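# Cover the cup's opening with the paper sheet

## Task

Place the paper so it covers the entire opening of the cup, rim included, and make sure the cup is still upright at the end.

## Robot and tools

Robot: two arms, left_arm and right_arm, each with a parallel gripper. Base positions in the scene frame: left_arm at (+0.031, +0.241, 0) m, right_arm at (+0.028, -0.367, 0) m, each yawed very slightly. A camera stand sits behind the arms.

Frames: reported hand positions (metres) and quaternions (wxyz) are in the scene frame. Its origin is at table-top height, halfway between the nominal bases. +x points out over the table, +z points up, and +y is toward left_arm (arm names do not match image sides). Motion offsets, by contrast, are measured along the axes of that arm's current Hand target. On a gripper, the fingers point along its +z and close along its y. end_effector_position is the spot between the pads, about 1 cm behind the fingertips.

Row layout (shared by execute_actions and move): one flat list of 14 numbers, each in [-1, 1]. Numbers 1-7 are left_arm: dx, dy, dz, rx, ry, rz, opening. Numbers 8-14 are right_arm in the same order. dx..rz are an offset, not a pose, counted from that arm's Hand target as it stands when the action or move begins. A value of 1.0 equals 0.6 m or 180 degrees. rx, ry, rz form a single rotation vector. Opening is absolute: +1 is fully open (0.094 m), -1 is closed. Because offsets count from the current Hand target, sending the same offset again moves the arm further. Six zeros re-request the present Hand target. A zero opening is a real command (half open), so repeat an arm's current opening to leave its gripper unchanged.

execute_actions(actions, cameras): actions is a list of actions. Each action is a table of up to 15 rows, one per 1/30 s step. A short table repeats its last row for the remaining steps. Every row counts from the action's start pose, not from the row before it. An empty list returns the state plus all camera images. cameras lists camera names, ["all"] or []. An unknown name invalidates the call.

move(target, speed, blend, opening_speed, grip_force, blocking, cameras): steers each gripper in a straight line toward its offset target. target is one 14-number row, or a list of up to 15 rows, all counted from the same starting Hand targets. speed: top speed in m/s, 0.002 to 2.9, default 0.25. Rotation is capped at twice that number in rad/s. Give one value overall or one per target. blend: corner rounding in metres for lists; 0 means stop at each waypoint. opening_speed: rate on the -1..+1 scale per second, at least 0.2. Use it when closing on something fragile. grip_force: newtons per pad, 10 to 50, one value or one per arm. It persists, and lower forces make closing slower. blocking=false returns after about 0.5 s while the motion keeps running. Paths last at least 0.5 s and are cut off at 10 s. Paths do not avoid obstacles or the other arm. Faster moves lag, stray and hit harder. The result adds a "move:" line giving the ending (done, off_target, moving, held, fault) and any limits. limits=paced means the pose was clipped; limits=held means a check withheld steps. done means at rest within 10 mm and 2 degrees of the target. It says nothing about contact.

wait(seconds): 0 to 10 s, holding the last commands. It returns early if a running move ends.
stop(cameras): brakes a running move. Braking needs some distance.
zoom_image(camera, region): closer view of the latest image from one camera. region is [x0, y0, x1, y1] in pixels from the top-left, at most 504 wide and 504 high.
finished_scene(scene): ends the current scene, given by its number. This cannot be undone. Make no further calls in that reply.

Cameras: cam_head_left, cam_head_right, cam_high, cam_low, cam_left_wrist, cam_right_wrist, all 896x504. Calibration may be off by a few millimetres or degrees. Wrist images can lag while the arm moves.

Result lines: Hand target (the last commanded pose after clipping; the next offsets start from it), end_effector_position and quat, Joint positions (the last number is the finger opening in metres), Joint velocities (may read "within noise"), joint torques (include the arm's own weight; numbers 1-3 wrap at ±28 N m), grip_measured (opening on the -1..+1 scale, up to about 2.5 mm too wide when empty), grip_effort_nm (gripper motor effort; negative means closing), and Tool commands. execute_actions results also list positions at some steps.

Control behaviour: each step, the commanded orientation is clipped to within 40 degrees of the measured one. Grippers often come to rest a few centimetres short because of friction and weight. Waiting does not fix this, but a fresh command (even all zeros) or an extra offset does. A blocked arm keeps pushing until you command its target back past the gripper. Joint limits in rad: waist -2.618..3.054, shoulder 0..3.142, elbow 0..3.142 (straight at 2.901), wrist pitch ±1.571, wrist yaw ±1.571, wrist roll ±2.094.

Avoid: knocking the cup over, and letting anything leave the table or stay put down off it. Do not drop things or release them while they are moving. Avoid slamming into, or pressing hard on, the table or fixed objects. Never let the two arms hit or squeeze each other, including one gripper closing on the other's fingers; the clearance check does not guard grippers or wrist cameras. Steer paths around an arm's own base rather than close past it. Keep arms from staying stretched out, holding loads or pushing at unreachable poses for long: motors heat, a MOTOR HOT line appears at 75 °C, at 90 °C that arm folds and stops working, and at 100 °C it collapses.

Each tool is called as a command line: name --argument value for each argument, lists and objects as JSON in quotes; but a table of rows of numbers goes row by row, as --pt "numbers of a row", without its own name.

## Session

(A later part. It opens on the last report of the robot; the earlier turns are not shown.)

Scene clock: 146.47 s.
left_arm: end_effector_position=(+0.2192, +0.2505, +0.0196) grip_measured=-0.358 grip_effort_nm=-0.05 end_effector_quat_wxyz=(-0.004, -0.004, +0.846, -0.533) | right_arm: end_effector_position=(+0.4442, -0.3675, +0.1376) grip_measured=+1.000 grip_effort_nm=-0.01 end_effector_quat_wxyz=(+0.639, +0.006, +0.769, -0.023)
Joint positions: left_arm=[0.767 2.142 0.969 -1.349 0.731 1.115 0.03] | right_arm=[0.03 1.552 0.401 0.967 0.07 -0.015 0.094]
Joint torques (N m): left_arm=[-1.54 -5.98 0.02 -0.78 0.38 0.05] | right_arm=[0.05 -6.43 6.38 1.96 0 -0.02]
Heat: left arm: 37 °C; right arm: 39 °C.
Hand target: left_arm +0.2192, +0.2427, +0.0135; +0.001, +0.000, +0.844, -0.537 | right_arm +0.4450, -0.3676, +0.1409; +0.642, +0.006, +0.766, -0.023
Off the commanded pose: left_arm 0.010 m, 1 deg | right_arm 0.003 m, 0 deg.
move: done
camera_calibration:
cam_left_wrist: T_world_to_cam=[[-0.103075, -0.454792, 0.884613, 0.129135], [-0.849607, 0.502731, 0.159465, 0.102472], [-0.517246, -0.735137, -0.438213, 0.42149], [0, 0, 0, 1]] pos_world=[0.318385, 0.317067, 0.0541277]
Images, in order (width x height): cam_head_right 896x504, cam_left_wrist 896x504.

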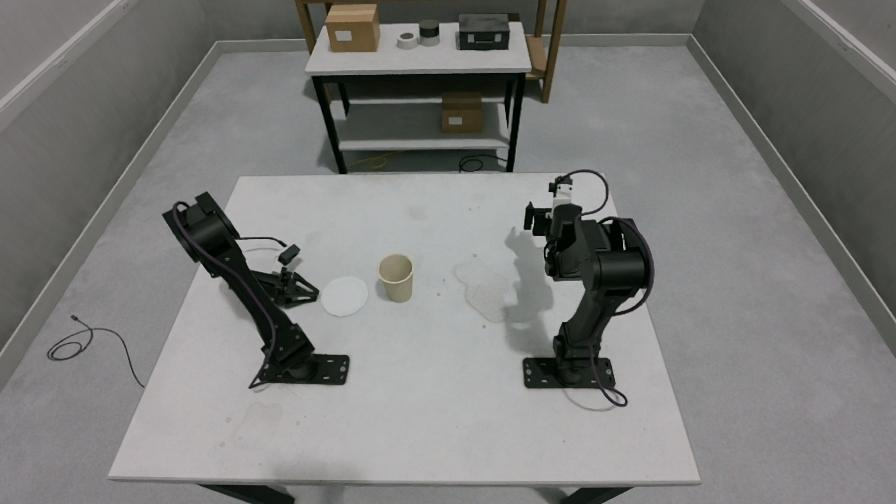

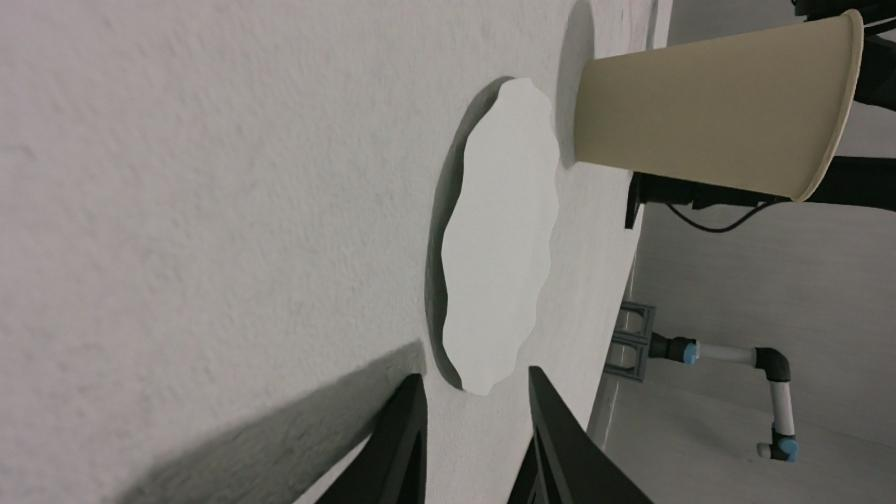

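move --target '[0.0, -0.0201, 0.0431, 0,0,0, -0.36, 0,0,0,0,0,0,1.0]' --speed 0.04 --cameras '["cam_left_wrist","cam_head_right","cam_low"]'

zoom_image --camera "cam_left_wrist" --region '[390, 270, 600, 480]'

zoom_image --camera "cam_head_right" --region '[290, 250, 370, 320]'

zoom_image --camera "cam_low" --region '[430, 220, 490, 265]'

Scene clock: 171.50 s.
left_arm: end_effector_position=(+0.2184, +0.2205, +0.0194) grip_measured=-0.358 grip_effort_nm=-0.05 end_effector_quat_wxyz=(-0.009, -0.007, +0.844, -0.536) | right_arm: end_effector_position=(+0.4442, -0.3675, +0.1376) grip_measured=+1.000 grip_effort_nm=-0.01 end_effector_quat_wxyz=(+0.639, +0.006, +0.769, -0.023)
Joint positions: left_arm=[0.674 2.09 0.874 -1.265 0.804 1.036 0.03] | right_arm=[0.03 1.552 0.401 0.967 0.07 -0.015 0.094]
Joint torques (N m): left_arm=[-1.55 -5.82 0.1 -0.64 0.42 0.02] | right_arm=[0.06 -6.45 6.38 1.96 0 -0.02]
Heat: left arm: 36 °C; right arm: 40 °C.
Hand target: left_arm +0.2191, +0.2141, +0.0135; +0.000, +0.000, +0.843, -0.537 | right_arm +0.4450, -0.3676, +0.1409; +0.642, +0.006, +0.766, -0.023
Off the commanded pose: left_arm 0.009 m, 1 deg | right_arm 0.003 m, 0 deg.
move: done
camera_calibration:
cam_left_wrist: T_world_to_cam=[[-0.0931125, -0.448613, 0.888862, 0.111972], [-0.847551, 0.50419, 0.165682, 0.116076], [-0.522482, -0.737929, -0.427169, 0.400507], [0, 0, 0, 1]] pos_world=[0.318064, 0.287254, 0.0523245]
Images, in order (width x height): cam_head_right 896x504, cam_low 896x504, cam_left_wrist 896x504.

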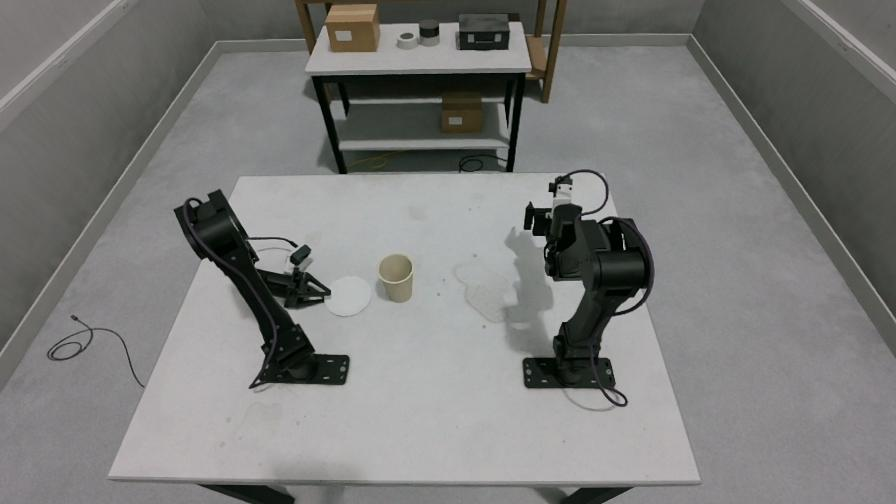

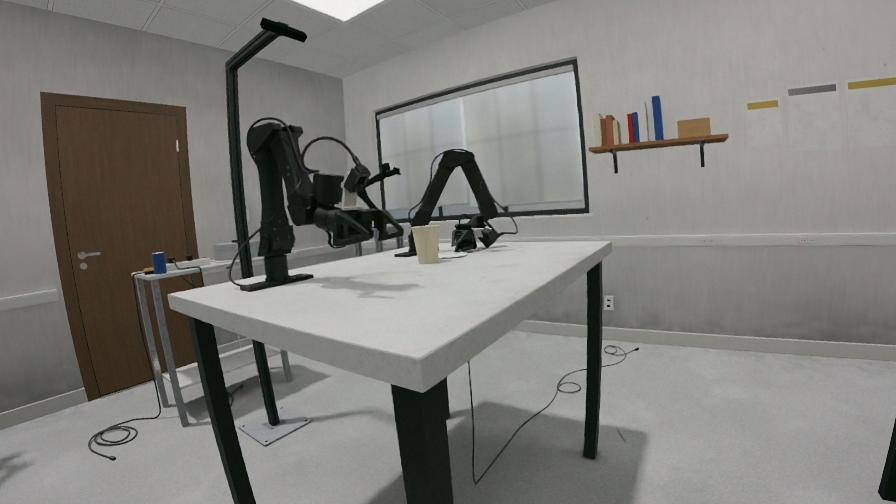

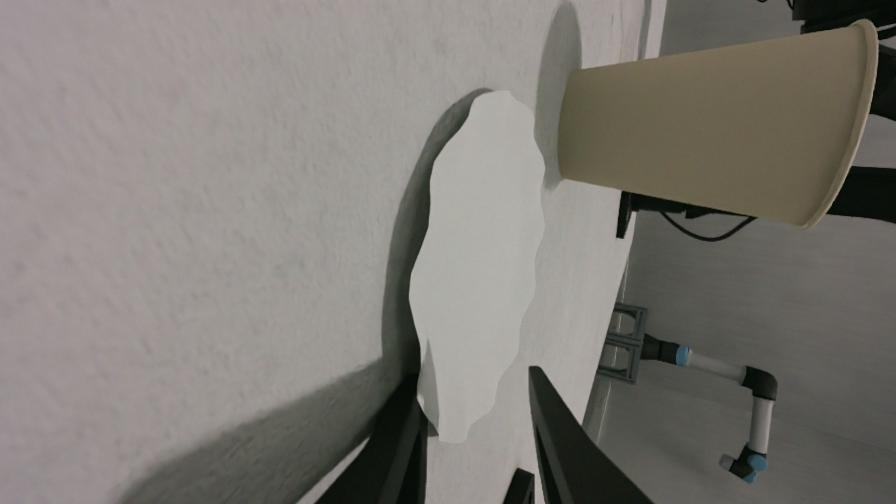

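Scaled by 2.400 from the camera's 896x504 image, which has a finer 1280x720 frame.

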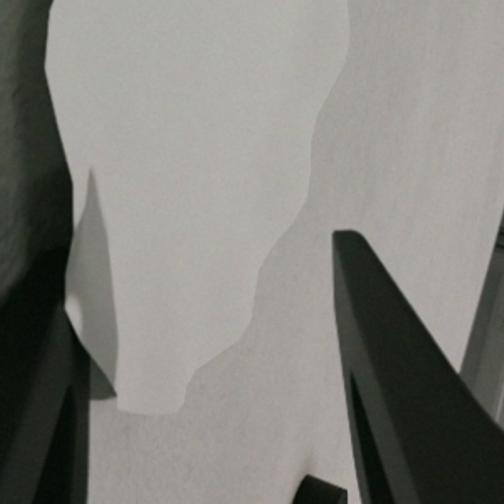

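Scaled by 6.300 from the camera's 896x504 image, which has a finer 1280x720 frame.

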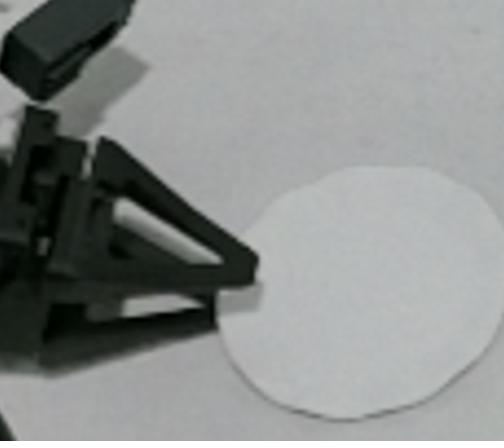

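Scaled by 8.400 from the camera's 896x504 image, which has a finer 1280x720 frame.

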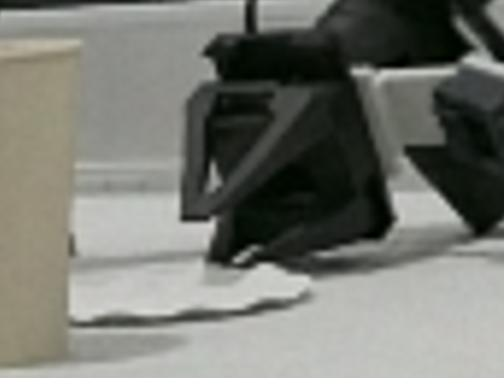

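move --target '[0,0,0,0,0,0, -1.0, 0,0,0,0,0,0,1.0]' --speed 0.04 --grip_force 25 --opening_speed 0.6 --cameras '["cam_left_wrist","cam_head_right"]'

zoom_image --camera "cam_left_wrist" --region '[390, 220, 600, 430]'

zoom_image --camera "cam_head_right" --region '[290, 250, 370, 320]'

Scene clock: 180.33 s.
left_arm: end_effector_position=(+0.2187, +0.2204, +0.0194) grip_measured=-0.995 grip_effort_nm=-0.24 end_effector_quat_wxyz=(-0.008, -0.008, +0.844, -0.536) | right_arm: end_effector_position=(+0.4442, -0.3675, +0.1376) grip_measured=+1.000 grip_effort_nm=-0.01 end_effector_quat_wxyz=(+0.639, +0.006, +0.769, -0.023)
Joint positions: left_arm=[0.674 2.09 0.874 -1.265 0.805 1.036 0] | right_arm=[0.03 1.552 0.401 0.967 0.07 -0.015 0.094]
Joint torques (N m): left_arm=[-1.54 -5.81 0.12 -0.63 0.4 0.03] | right_arm=[0.06 -6.45 6.39 1.96 0 -0.02]
Heat: left arm: 36 °C; right arm: 40 °C.
Hand target: left_arm +0.2191, +0.2141, +0.0135; +0.000, +0.000, +0.844, -0.537 | right_arm +0.4450, -0.3676, +0.1409; +0.642, +0.006, +0.766, -0.023
Off the commanded pose: left_arm 0.009 m, 1 deg | right_arm 0.003 m, 0 deg.
grip_force (N): 25, 25
move: done
camera_calibration:
cam_left_wrist: T_world_to_cam=[[-0.0929625, -0.448367, 0.889002, 0.111901], [-0.848122, 0.503387, 0.165195, 0.116549], [-0.521581, -0.738626, -0.427066, 0.40054], [0, 0, 0, 1]] pos_world=[0.318164, 0.287353, 0.0523239]
Images, in order (width x height): cam_head_right 896x504, cam_left_wrist 896x504.

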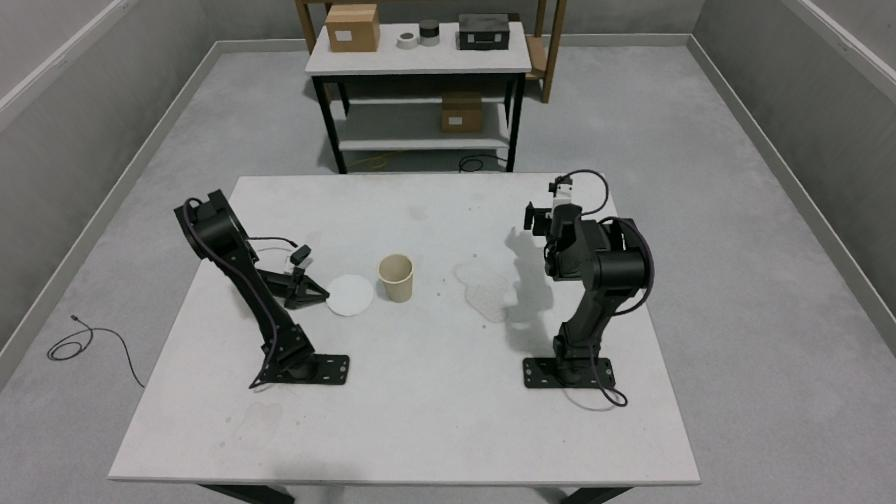

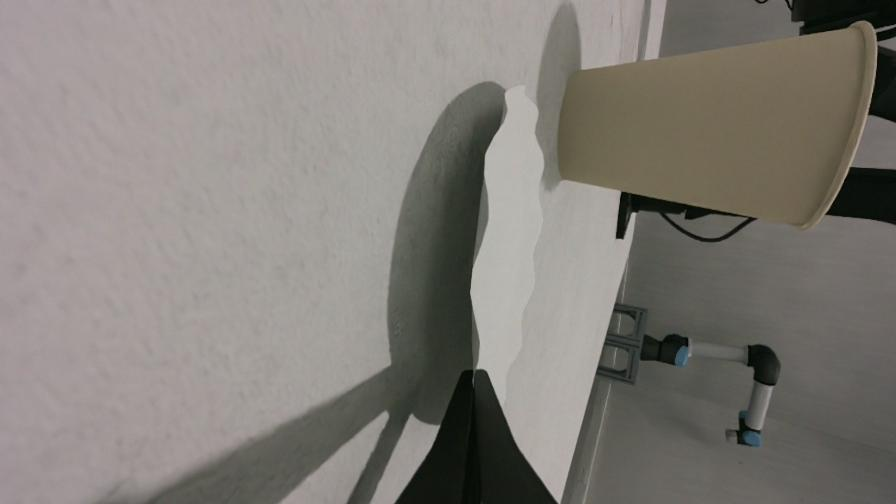

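Scaled by 2.400 from the camera's 896x504 image, which has a finer 1280x720 frame.

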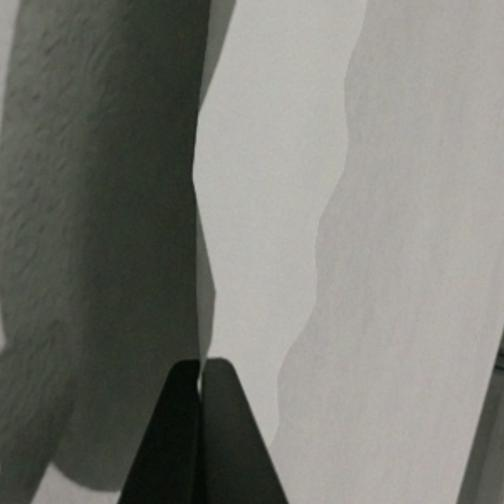

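Scaled by 6.300 from the camera's 896x504 image, which has a finer 1280x720 frame.

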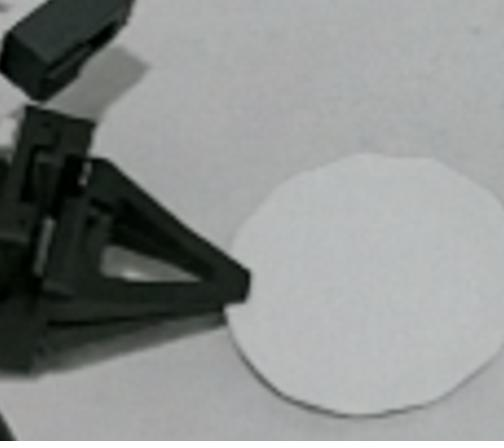

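move --pt "-0.0448 -0.1068 -0.0332 0 0 0 -1.0 0 0 0 0 0 0 1.0" --pt "-0.1948 -0.2095 0.0293 0 0 0 -1.0 0 0 0 0 0 0 1.0" --pt "-0.1948 -0.2987 0.043 0 0 0 -1.0 0 0 0 0 0 0 1.0" --speed 0.12 --blend '[0.02, 0.02, 0]' --cameras '["cam_left_wrist","cam_head_right","cam_head_left","cam_low","cam_high"]'

zoom_image --camera "cam_head_right" --region '[320, 200, 470, 320]'

zoom_image --camera "cam_low" --region '[390, 170, 530, 275]'

zoom_image --camera "cam_high" --region '[440, 140, 600, 270]'

Scene clock: 250.70 s.
left_arm: end_effector_position=(+0.3268, +0.1169, +0.1526) grip_measured=-0.995 grip_effort_nm=-0.24 end_effector_quat_wxyz=(-0.032, -0.020, +0.846, -0.531) | right_arm: end_effector_position=(+0.4442, -0.3675, +0.1376) grip_measured=+1.000 grip_effort_nm=0.00 end_effector_quat_wxyz=(+0.639, +0.006, +0.769, -0.023)
Joint positions: left_arm=[0.154 1.825 1.276 -1.342 1.097 0.274 0] | right_arm=[0.03 1.552 0.401 0.967 0.07 -0.015 0.094]
Joint torques (N m): left_arm=[-0.36 -8.79 7.94 0.18 0.62 0.04] | right_arm=[0.05 -6.45 6.38 1.96 0 -0.02]
Heat: left arm: 35 °C; right arm: 42 °C.
Hand target: left_arm +0.3359, +0.1150, +0.1651; +0.001, +0.000, +0.844, -0.537 | right_arm +0.4450, -0.3676, +0.1409; +0.642, +0.006, +0.766, -0.023
Off the commanded pose: left_arm 0.016 m, 4 deg | right_arm 0.003 m, 0 deg.
grip_force (N): 25, 25
move: off_target (left_arm)
camera_calibration:
cam_left_wrist: T_world_to_cam=[[-0.0482215, -0.45654, 0.888395, -0.0564893], [-0.835365, 0.506031, 0.214703, 0.226342], [-0.547576, -0.731781, -0.405779, 0.441797], [0, 0, 0, 1]] pos_world=[0.428272, 0.182973, 0.180861]
Images, in order (width x height): cam_head_left 896x504, cam_head_right 896x504, cam_high 896x504, cam_low 896x504, cam_left_wrist 896x504.

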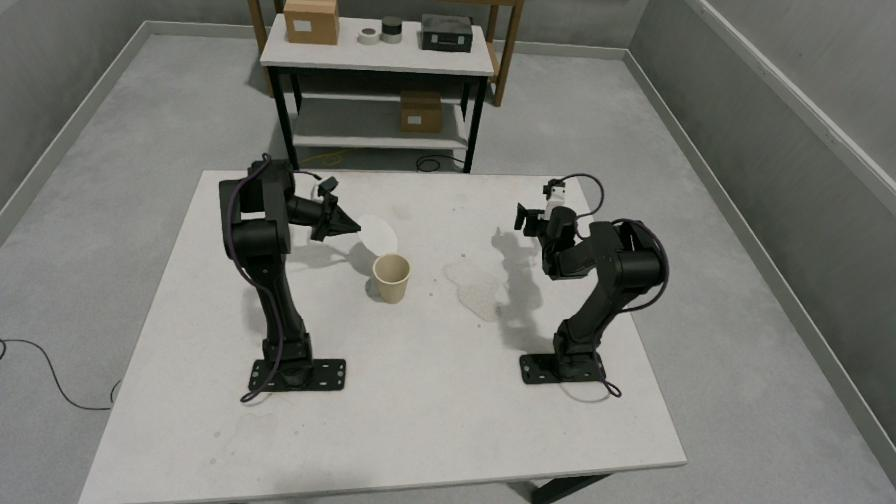

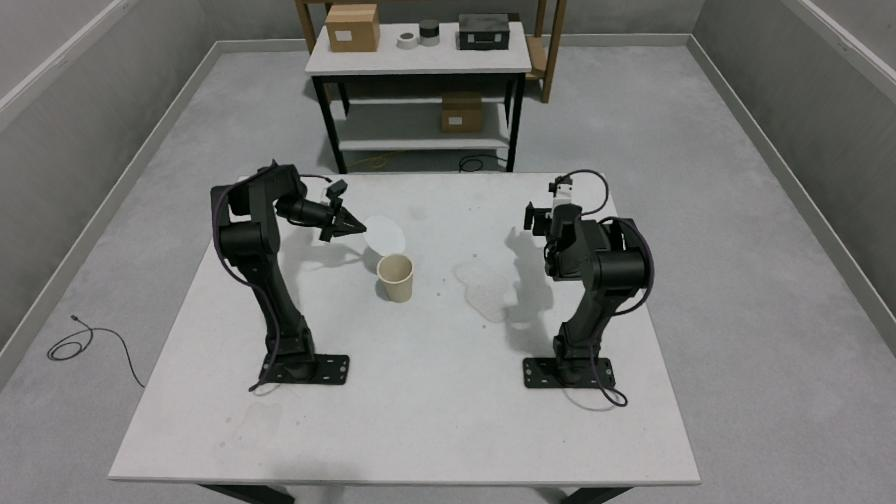

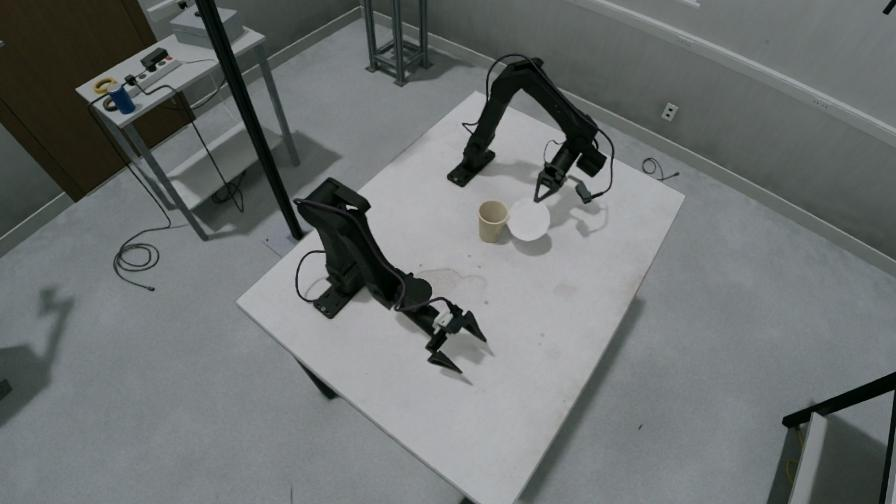

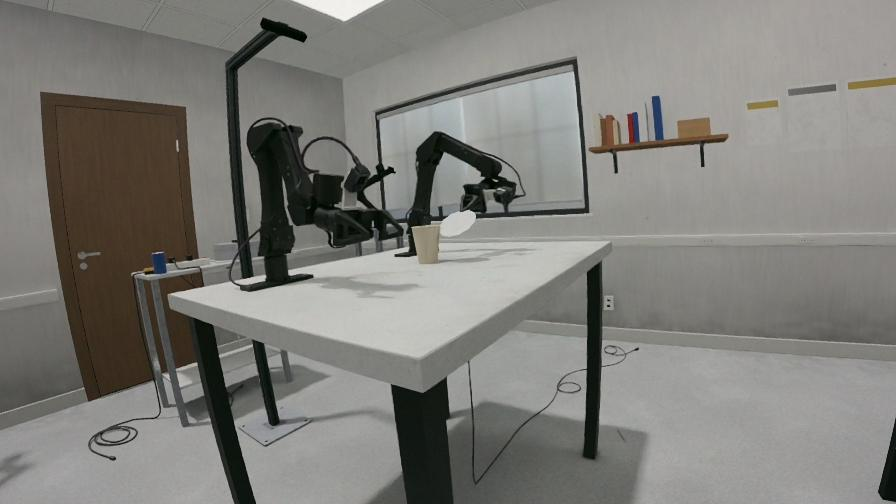

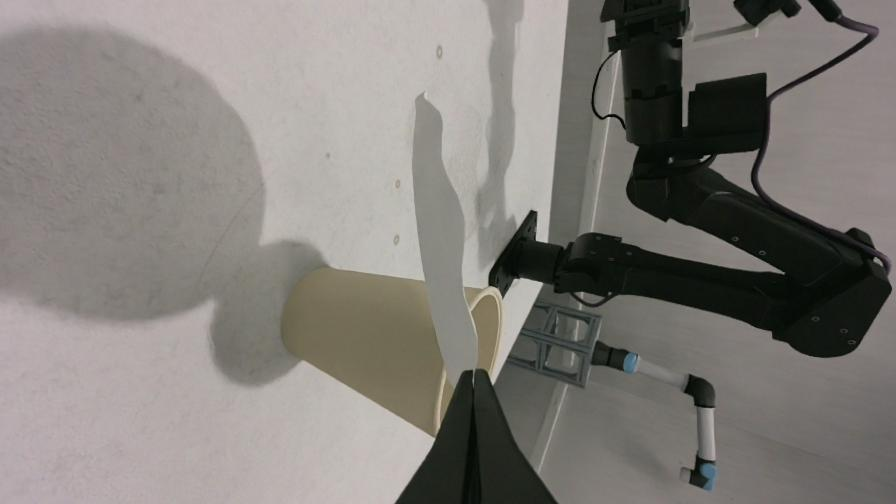

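Scaled by 3.360 from the camera's 896x504 image, which has a finer 1280x720 frame.

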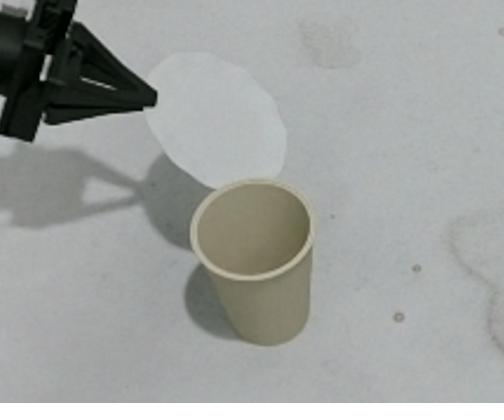

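Scaled by 3.600 from the camera's 896x504 image, which has a finer 1280x720 frame.

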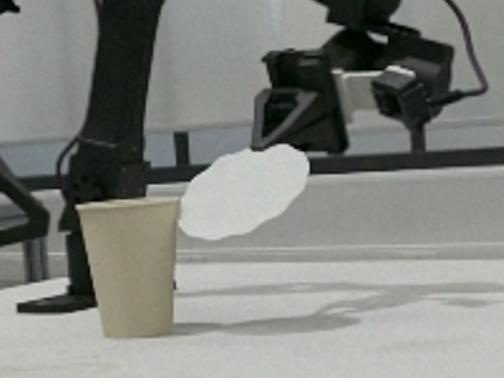

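Scaled by 3.150 from the camera's 896x504 image, which has a finer 1280x720 frame.

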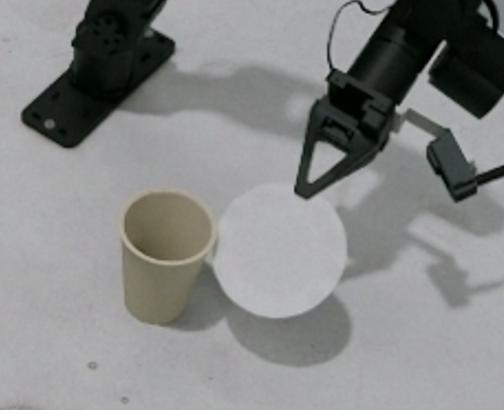

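move --pt "0.005 -0.1118 -0.032 0.0829 -0.0797 -0.0251 -1.0 0 0 0 0 0 0 1.0" --pt "0.1857 -0.137 0.0217 0.0829 -0.0797 -0.0251 -1.0 0 0 0 0 0 0 1.0" --speed 0.12 --blend '[0.02, 0]' --cameras '["cam_left_wrist","cam_head_right","cam_head_left","cam_low","cam_high"]'

zoom_image --camera "cam_head_right" --region '[330, 190, 450, 310]'

zoom_image --camera "cam_low" --region '[370, 150, 510, 275]'

zoom_image --camera "cam_high" --region '[430, 120, 570, 250]'

Scene clock: 307.10 s.
left_arm: end_effector_position=(+0.2267, +0.0696, +0.2359) grip_measured=-0.995 grip_effort_nm=-0.24 end_effector_quat_wxyz=(+0.077, -0.110, +0.760, -0.636) | right_arm: end_effector_position=(+0.4442, -0.3675, +0.1376) grip_measured=+1.000 grip_effort_nm=-0.01 end_effector_quat_wxyz=(+0.639, +0.006, +0.769, -0.023)
Joint positions: left_arm=[0.024 0.817 0.565 -0.347 1.246 -1.02 0] | right_arm=[0.03 1.552 0.401 0.967 0.07 -0.015 0.094]
Joint torques (N m): left_arm=[-0.61 -1.48 5.71 1.83 0.28 0.06] | right_arm=[0.06 -6.43 6.37 1.96 0.01 -0.02]
Heat: left arm: 36 °C; right arm: 43 °C.
Hand target: left_arm +0.2244, +0.0683, +0.2340; +0.084, -0.100, +0.760, -0.637 | right_arm +0.4450, -0.3676, +0.1409; +0.642, +0.006, +0.766, -0.023
Off the commanded pose: left_arm 0.003 m, 1 deg | right_arm 0.003 m, 0 deg.
grip_force (N): 25, 25
move: done
camera_calibration:
cam_left_wrist: T_world_to_cam=[[-0.0335413, -0.223332, 0.974165, -0.196648], [-0.958383, 0.283681, 0.0320373, 0.235209], [-0.283507, -0.932549, -0.223553, 0.29729], [0, 0, 0, 1]] pos_world=[0.303108, 0.166595, 0.250492]
Images, in order (width x height): cam_head_left 896x504, cam_head_right 896x504, cam_high 896x504, cam_low 896x504, cam_left_wrist 896x504.

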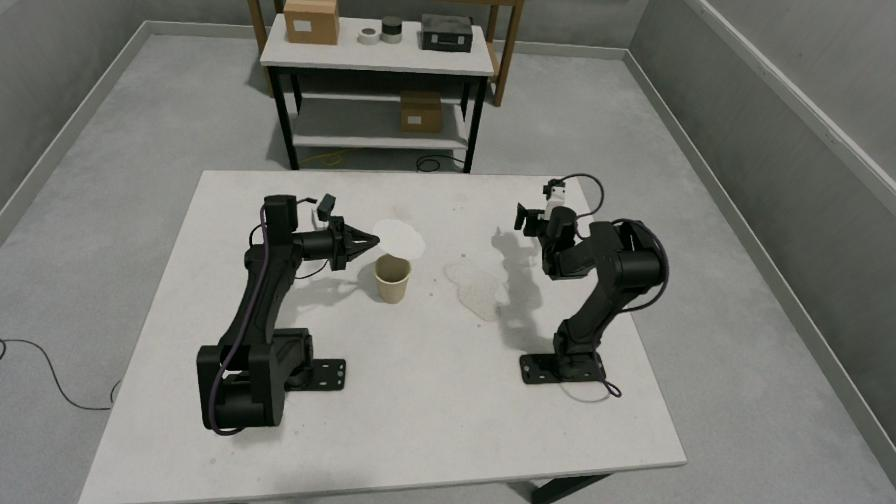

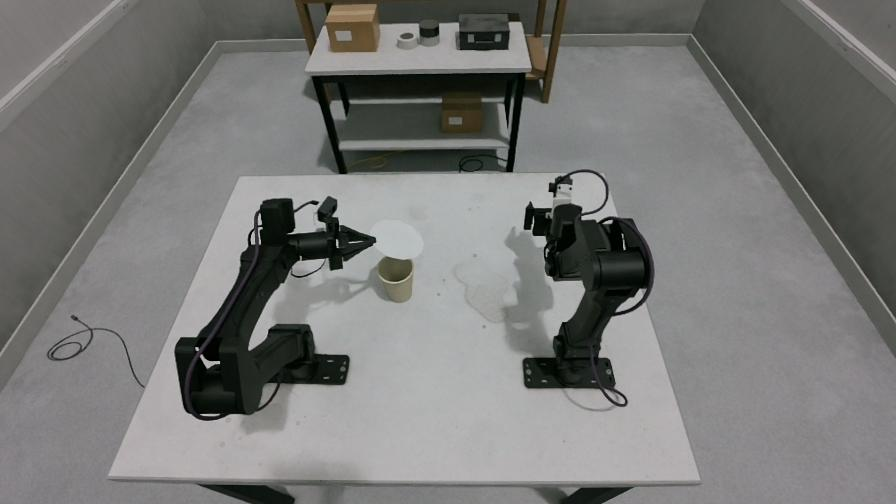

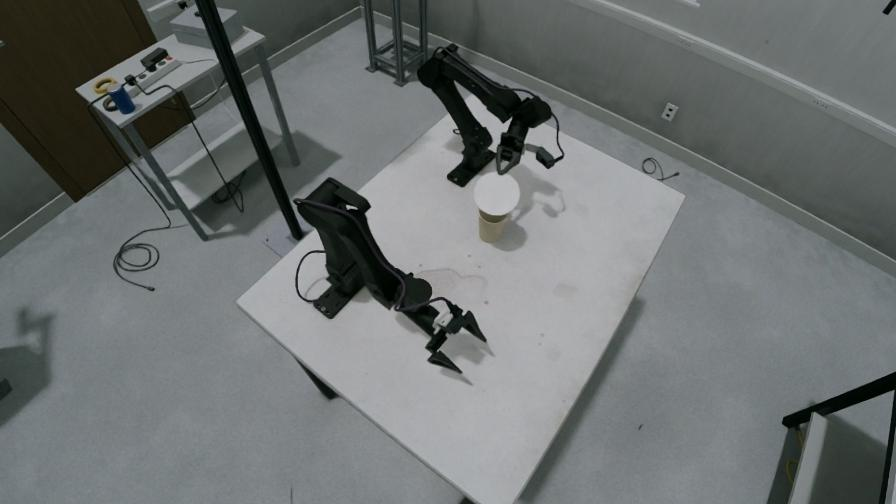

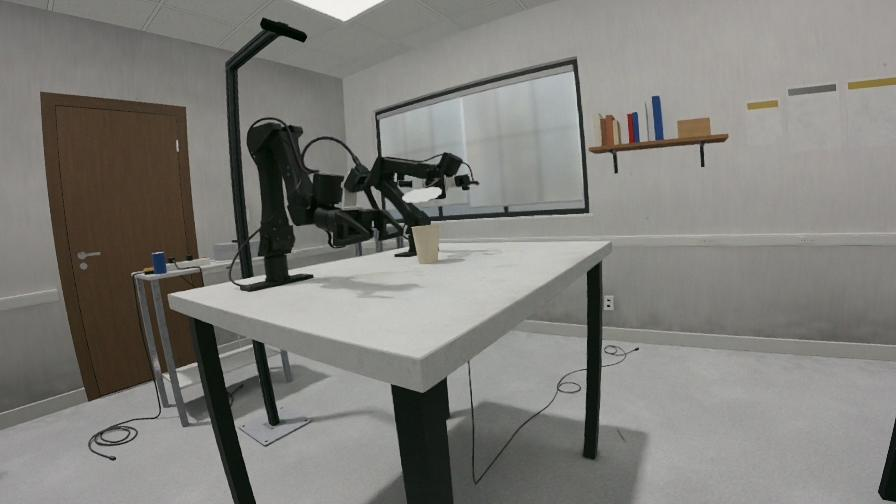

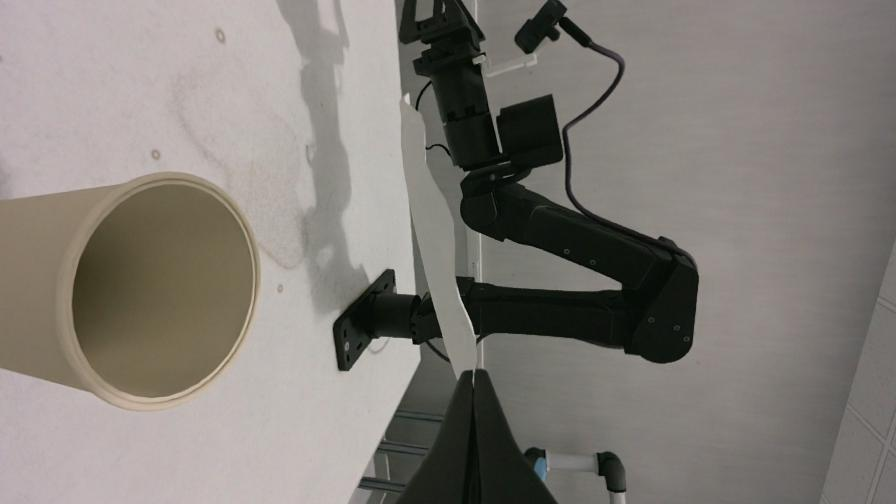

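Scaled by 4.200 from the camera's 896x504 image, which has a finer 1280x720 frame.

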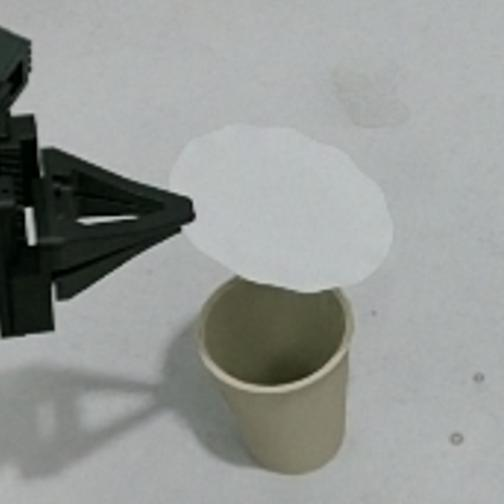

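Scaled by 3.600 from the camera's 896x504 image, which has a finer 1280x720 frame.

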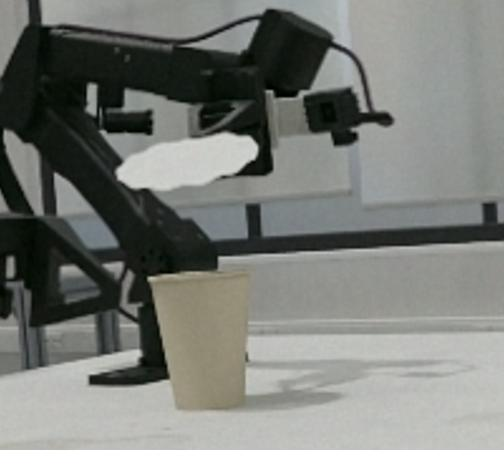

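Scaled by 3.600 from the camera's 896x504 image, which has a finer 1280x720 frame.

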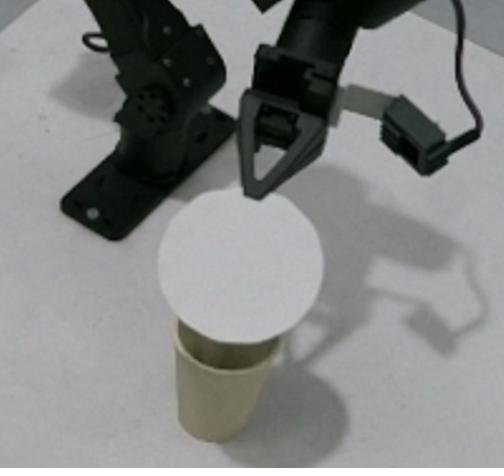

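move --target '[0, 0.0947, 0.0002, 0,0,0, -1.0, 0,0,0,0,0,0,1.0]' --speed 0.08 --cameras '["cam_left_wrist","cam_head_right","cam_head_left","cam_low","cam_high"]'

zoom_image --camera "cam_head_right" --region '[330, 190, 450, 310]'

zoom_image --camera "cam_low" --region '[370, 150, 510, 275]'

zoom_image --camera "cam_high" --region '[430, 120, 570, 250]'

Scene clock: 334.43 s.
left_arm: end_effector_position=(+0.2236, +0.0774, +0.1794) grip_measured=-0.995 grip_effort_nm=-0.24 end_effector_quat_wxyz=(+0.079, -0.111, +0.763, -0.632) | right_arm: end_effector_position=(+0.4442, -0.3675, +0.1376) grip_measured=+1.000 grip_effort_nm=-0.01 end_effector_quat_wxyz=(+0.639, +0.006, +0.769, -0.023)
Joint positions: left_arm=[0.074 0.86 0.382 -0.232 1.278 -0.903 0] | right_arm=[0.03 1.552 0.401 0.967 0.07 -0.015 0.094]
Joint torques (N m): left_arm=[0.61 -0.59 5.63 1.75 0.51 0.14] | right_arm=[0.05 -6.43 6.38 1.96 0 -0.02]
Heat: left arm: 36 °C; right arm: 44 °C.
Hand target: left_arm +0.2219, +0.0778, +0.1780; +0.084, -0.100, +0.759, -0.637 | right_arm +0.4450, -0.3676, +0.1409; +0.642, +0.006, +0.766, -0.023
Off the commanded pose: left_arm 0.002 m, 2 deg | right_arm 0.003 m, 0 deg.
grip_force (N): 25, 25
move: done
camera_calibration:
cam_left_wrist: T_world_to_cam=[[-0.0336526, -0.23181, 0.972179, -0.139055], [-0.959269, 0.280481, 0.0336732, 0.232016], [-0.280483, -0.931448, -0.231807, 0.29172], [0, 0, 0, 1]] pos_world=[0.299708, 0.174412, 0.194996]
Images, in order (width x height): cam_head_left 896x504, cam_head_right 896x504, cam_high 896x504, cam_low 896x504, cam_left_wrist 896x504.

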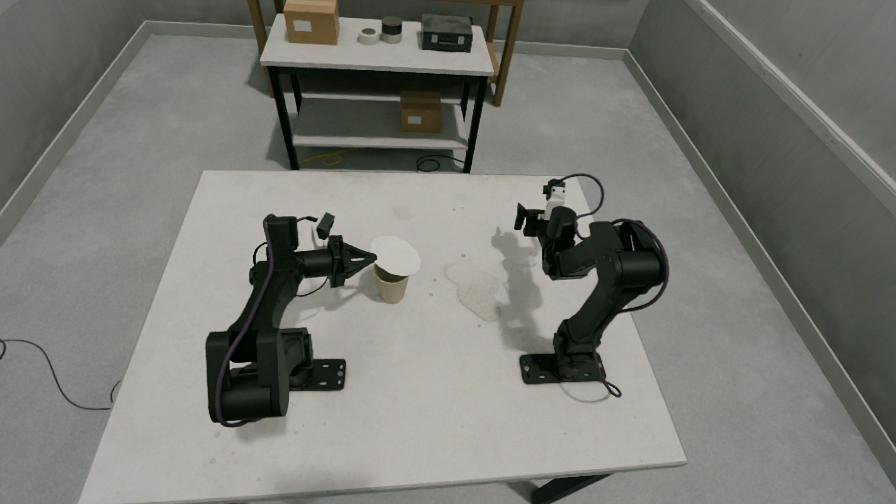

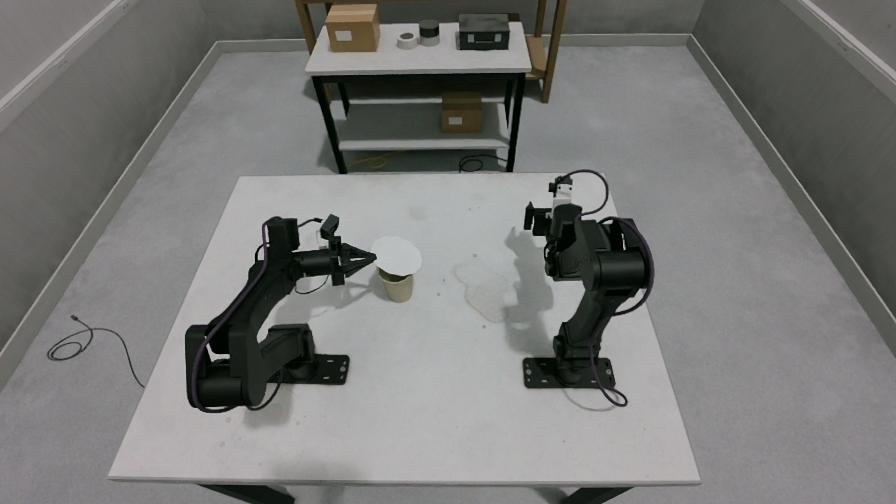

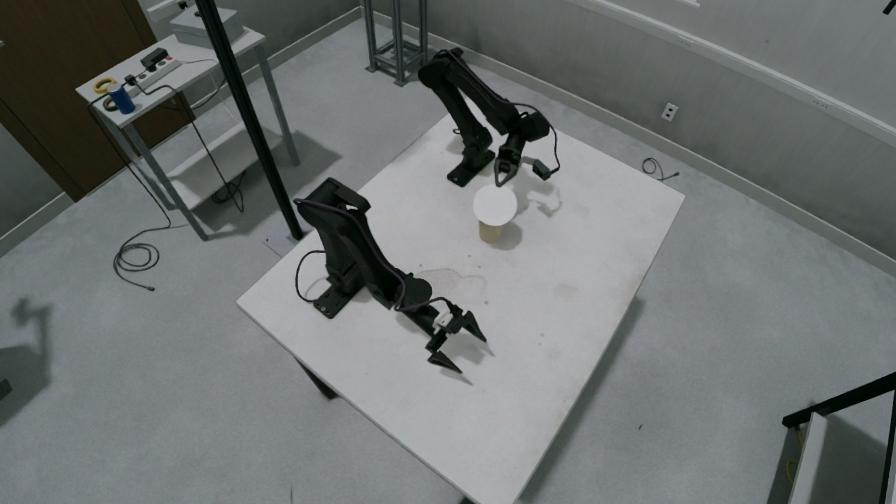

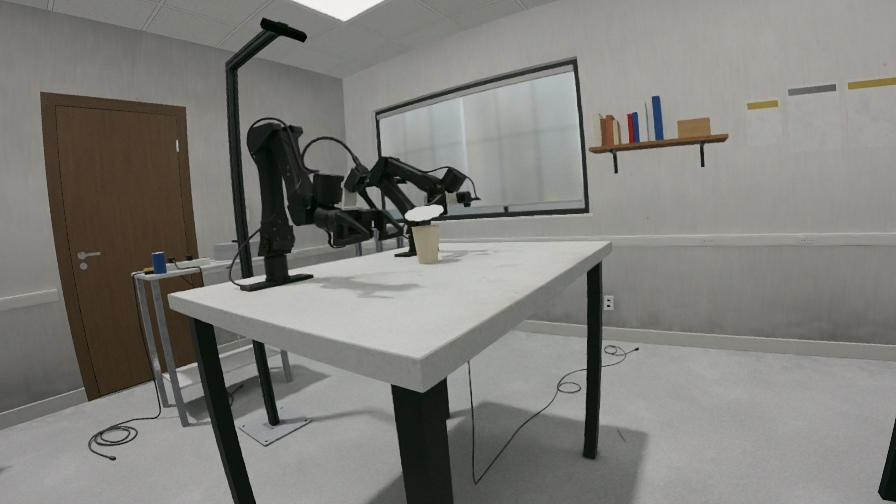

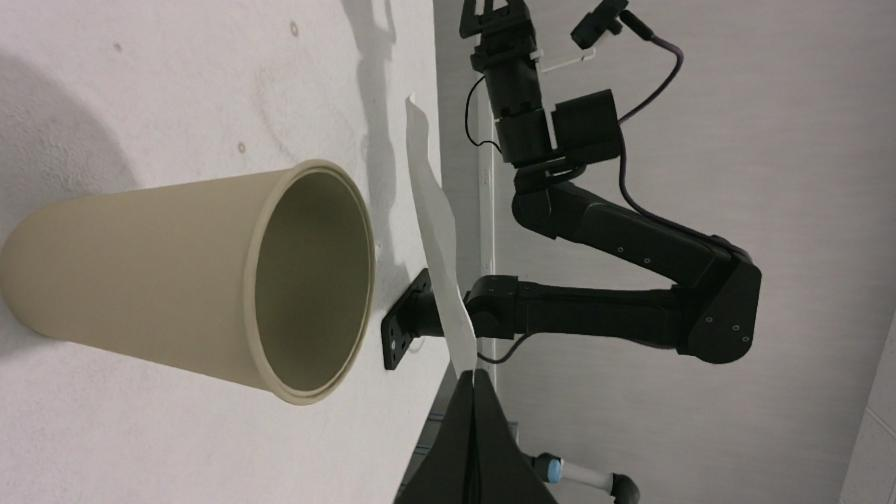

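Scaled by 4.200 from the camera's 896x504 image, which has a finer 1280x720 frame.

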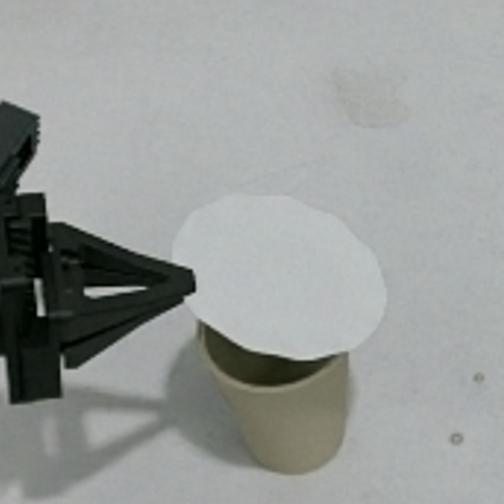

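Scaled by 3.600 from the camera's 896x504 image, which has a finer 1280x720 frame.

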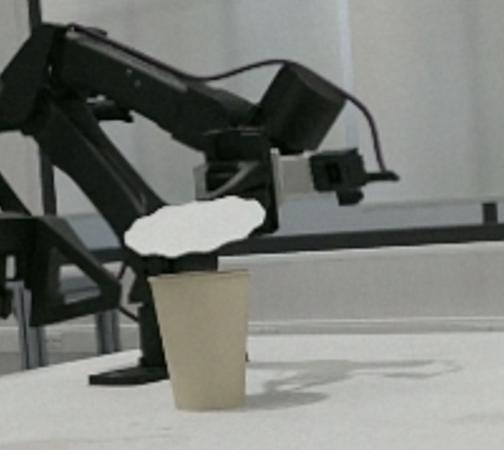

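Scaled by 3.600 from the camera's 896x504 image, which has a finer 1280x720 frame.

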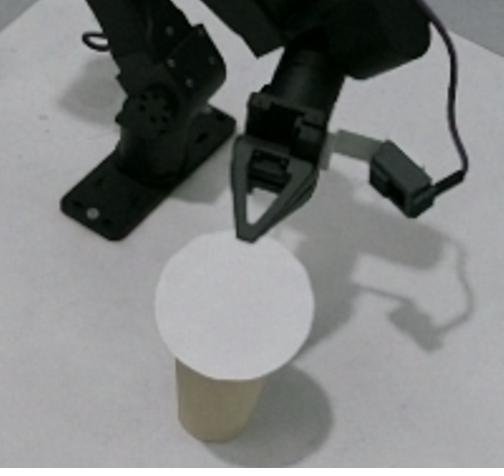

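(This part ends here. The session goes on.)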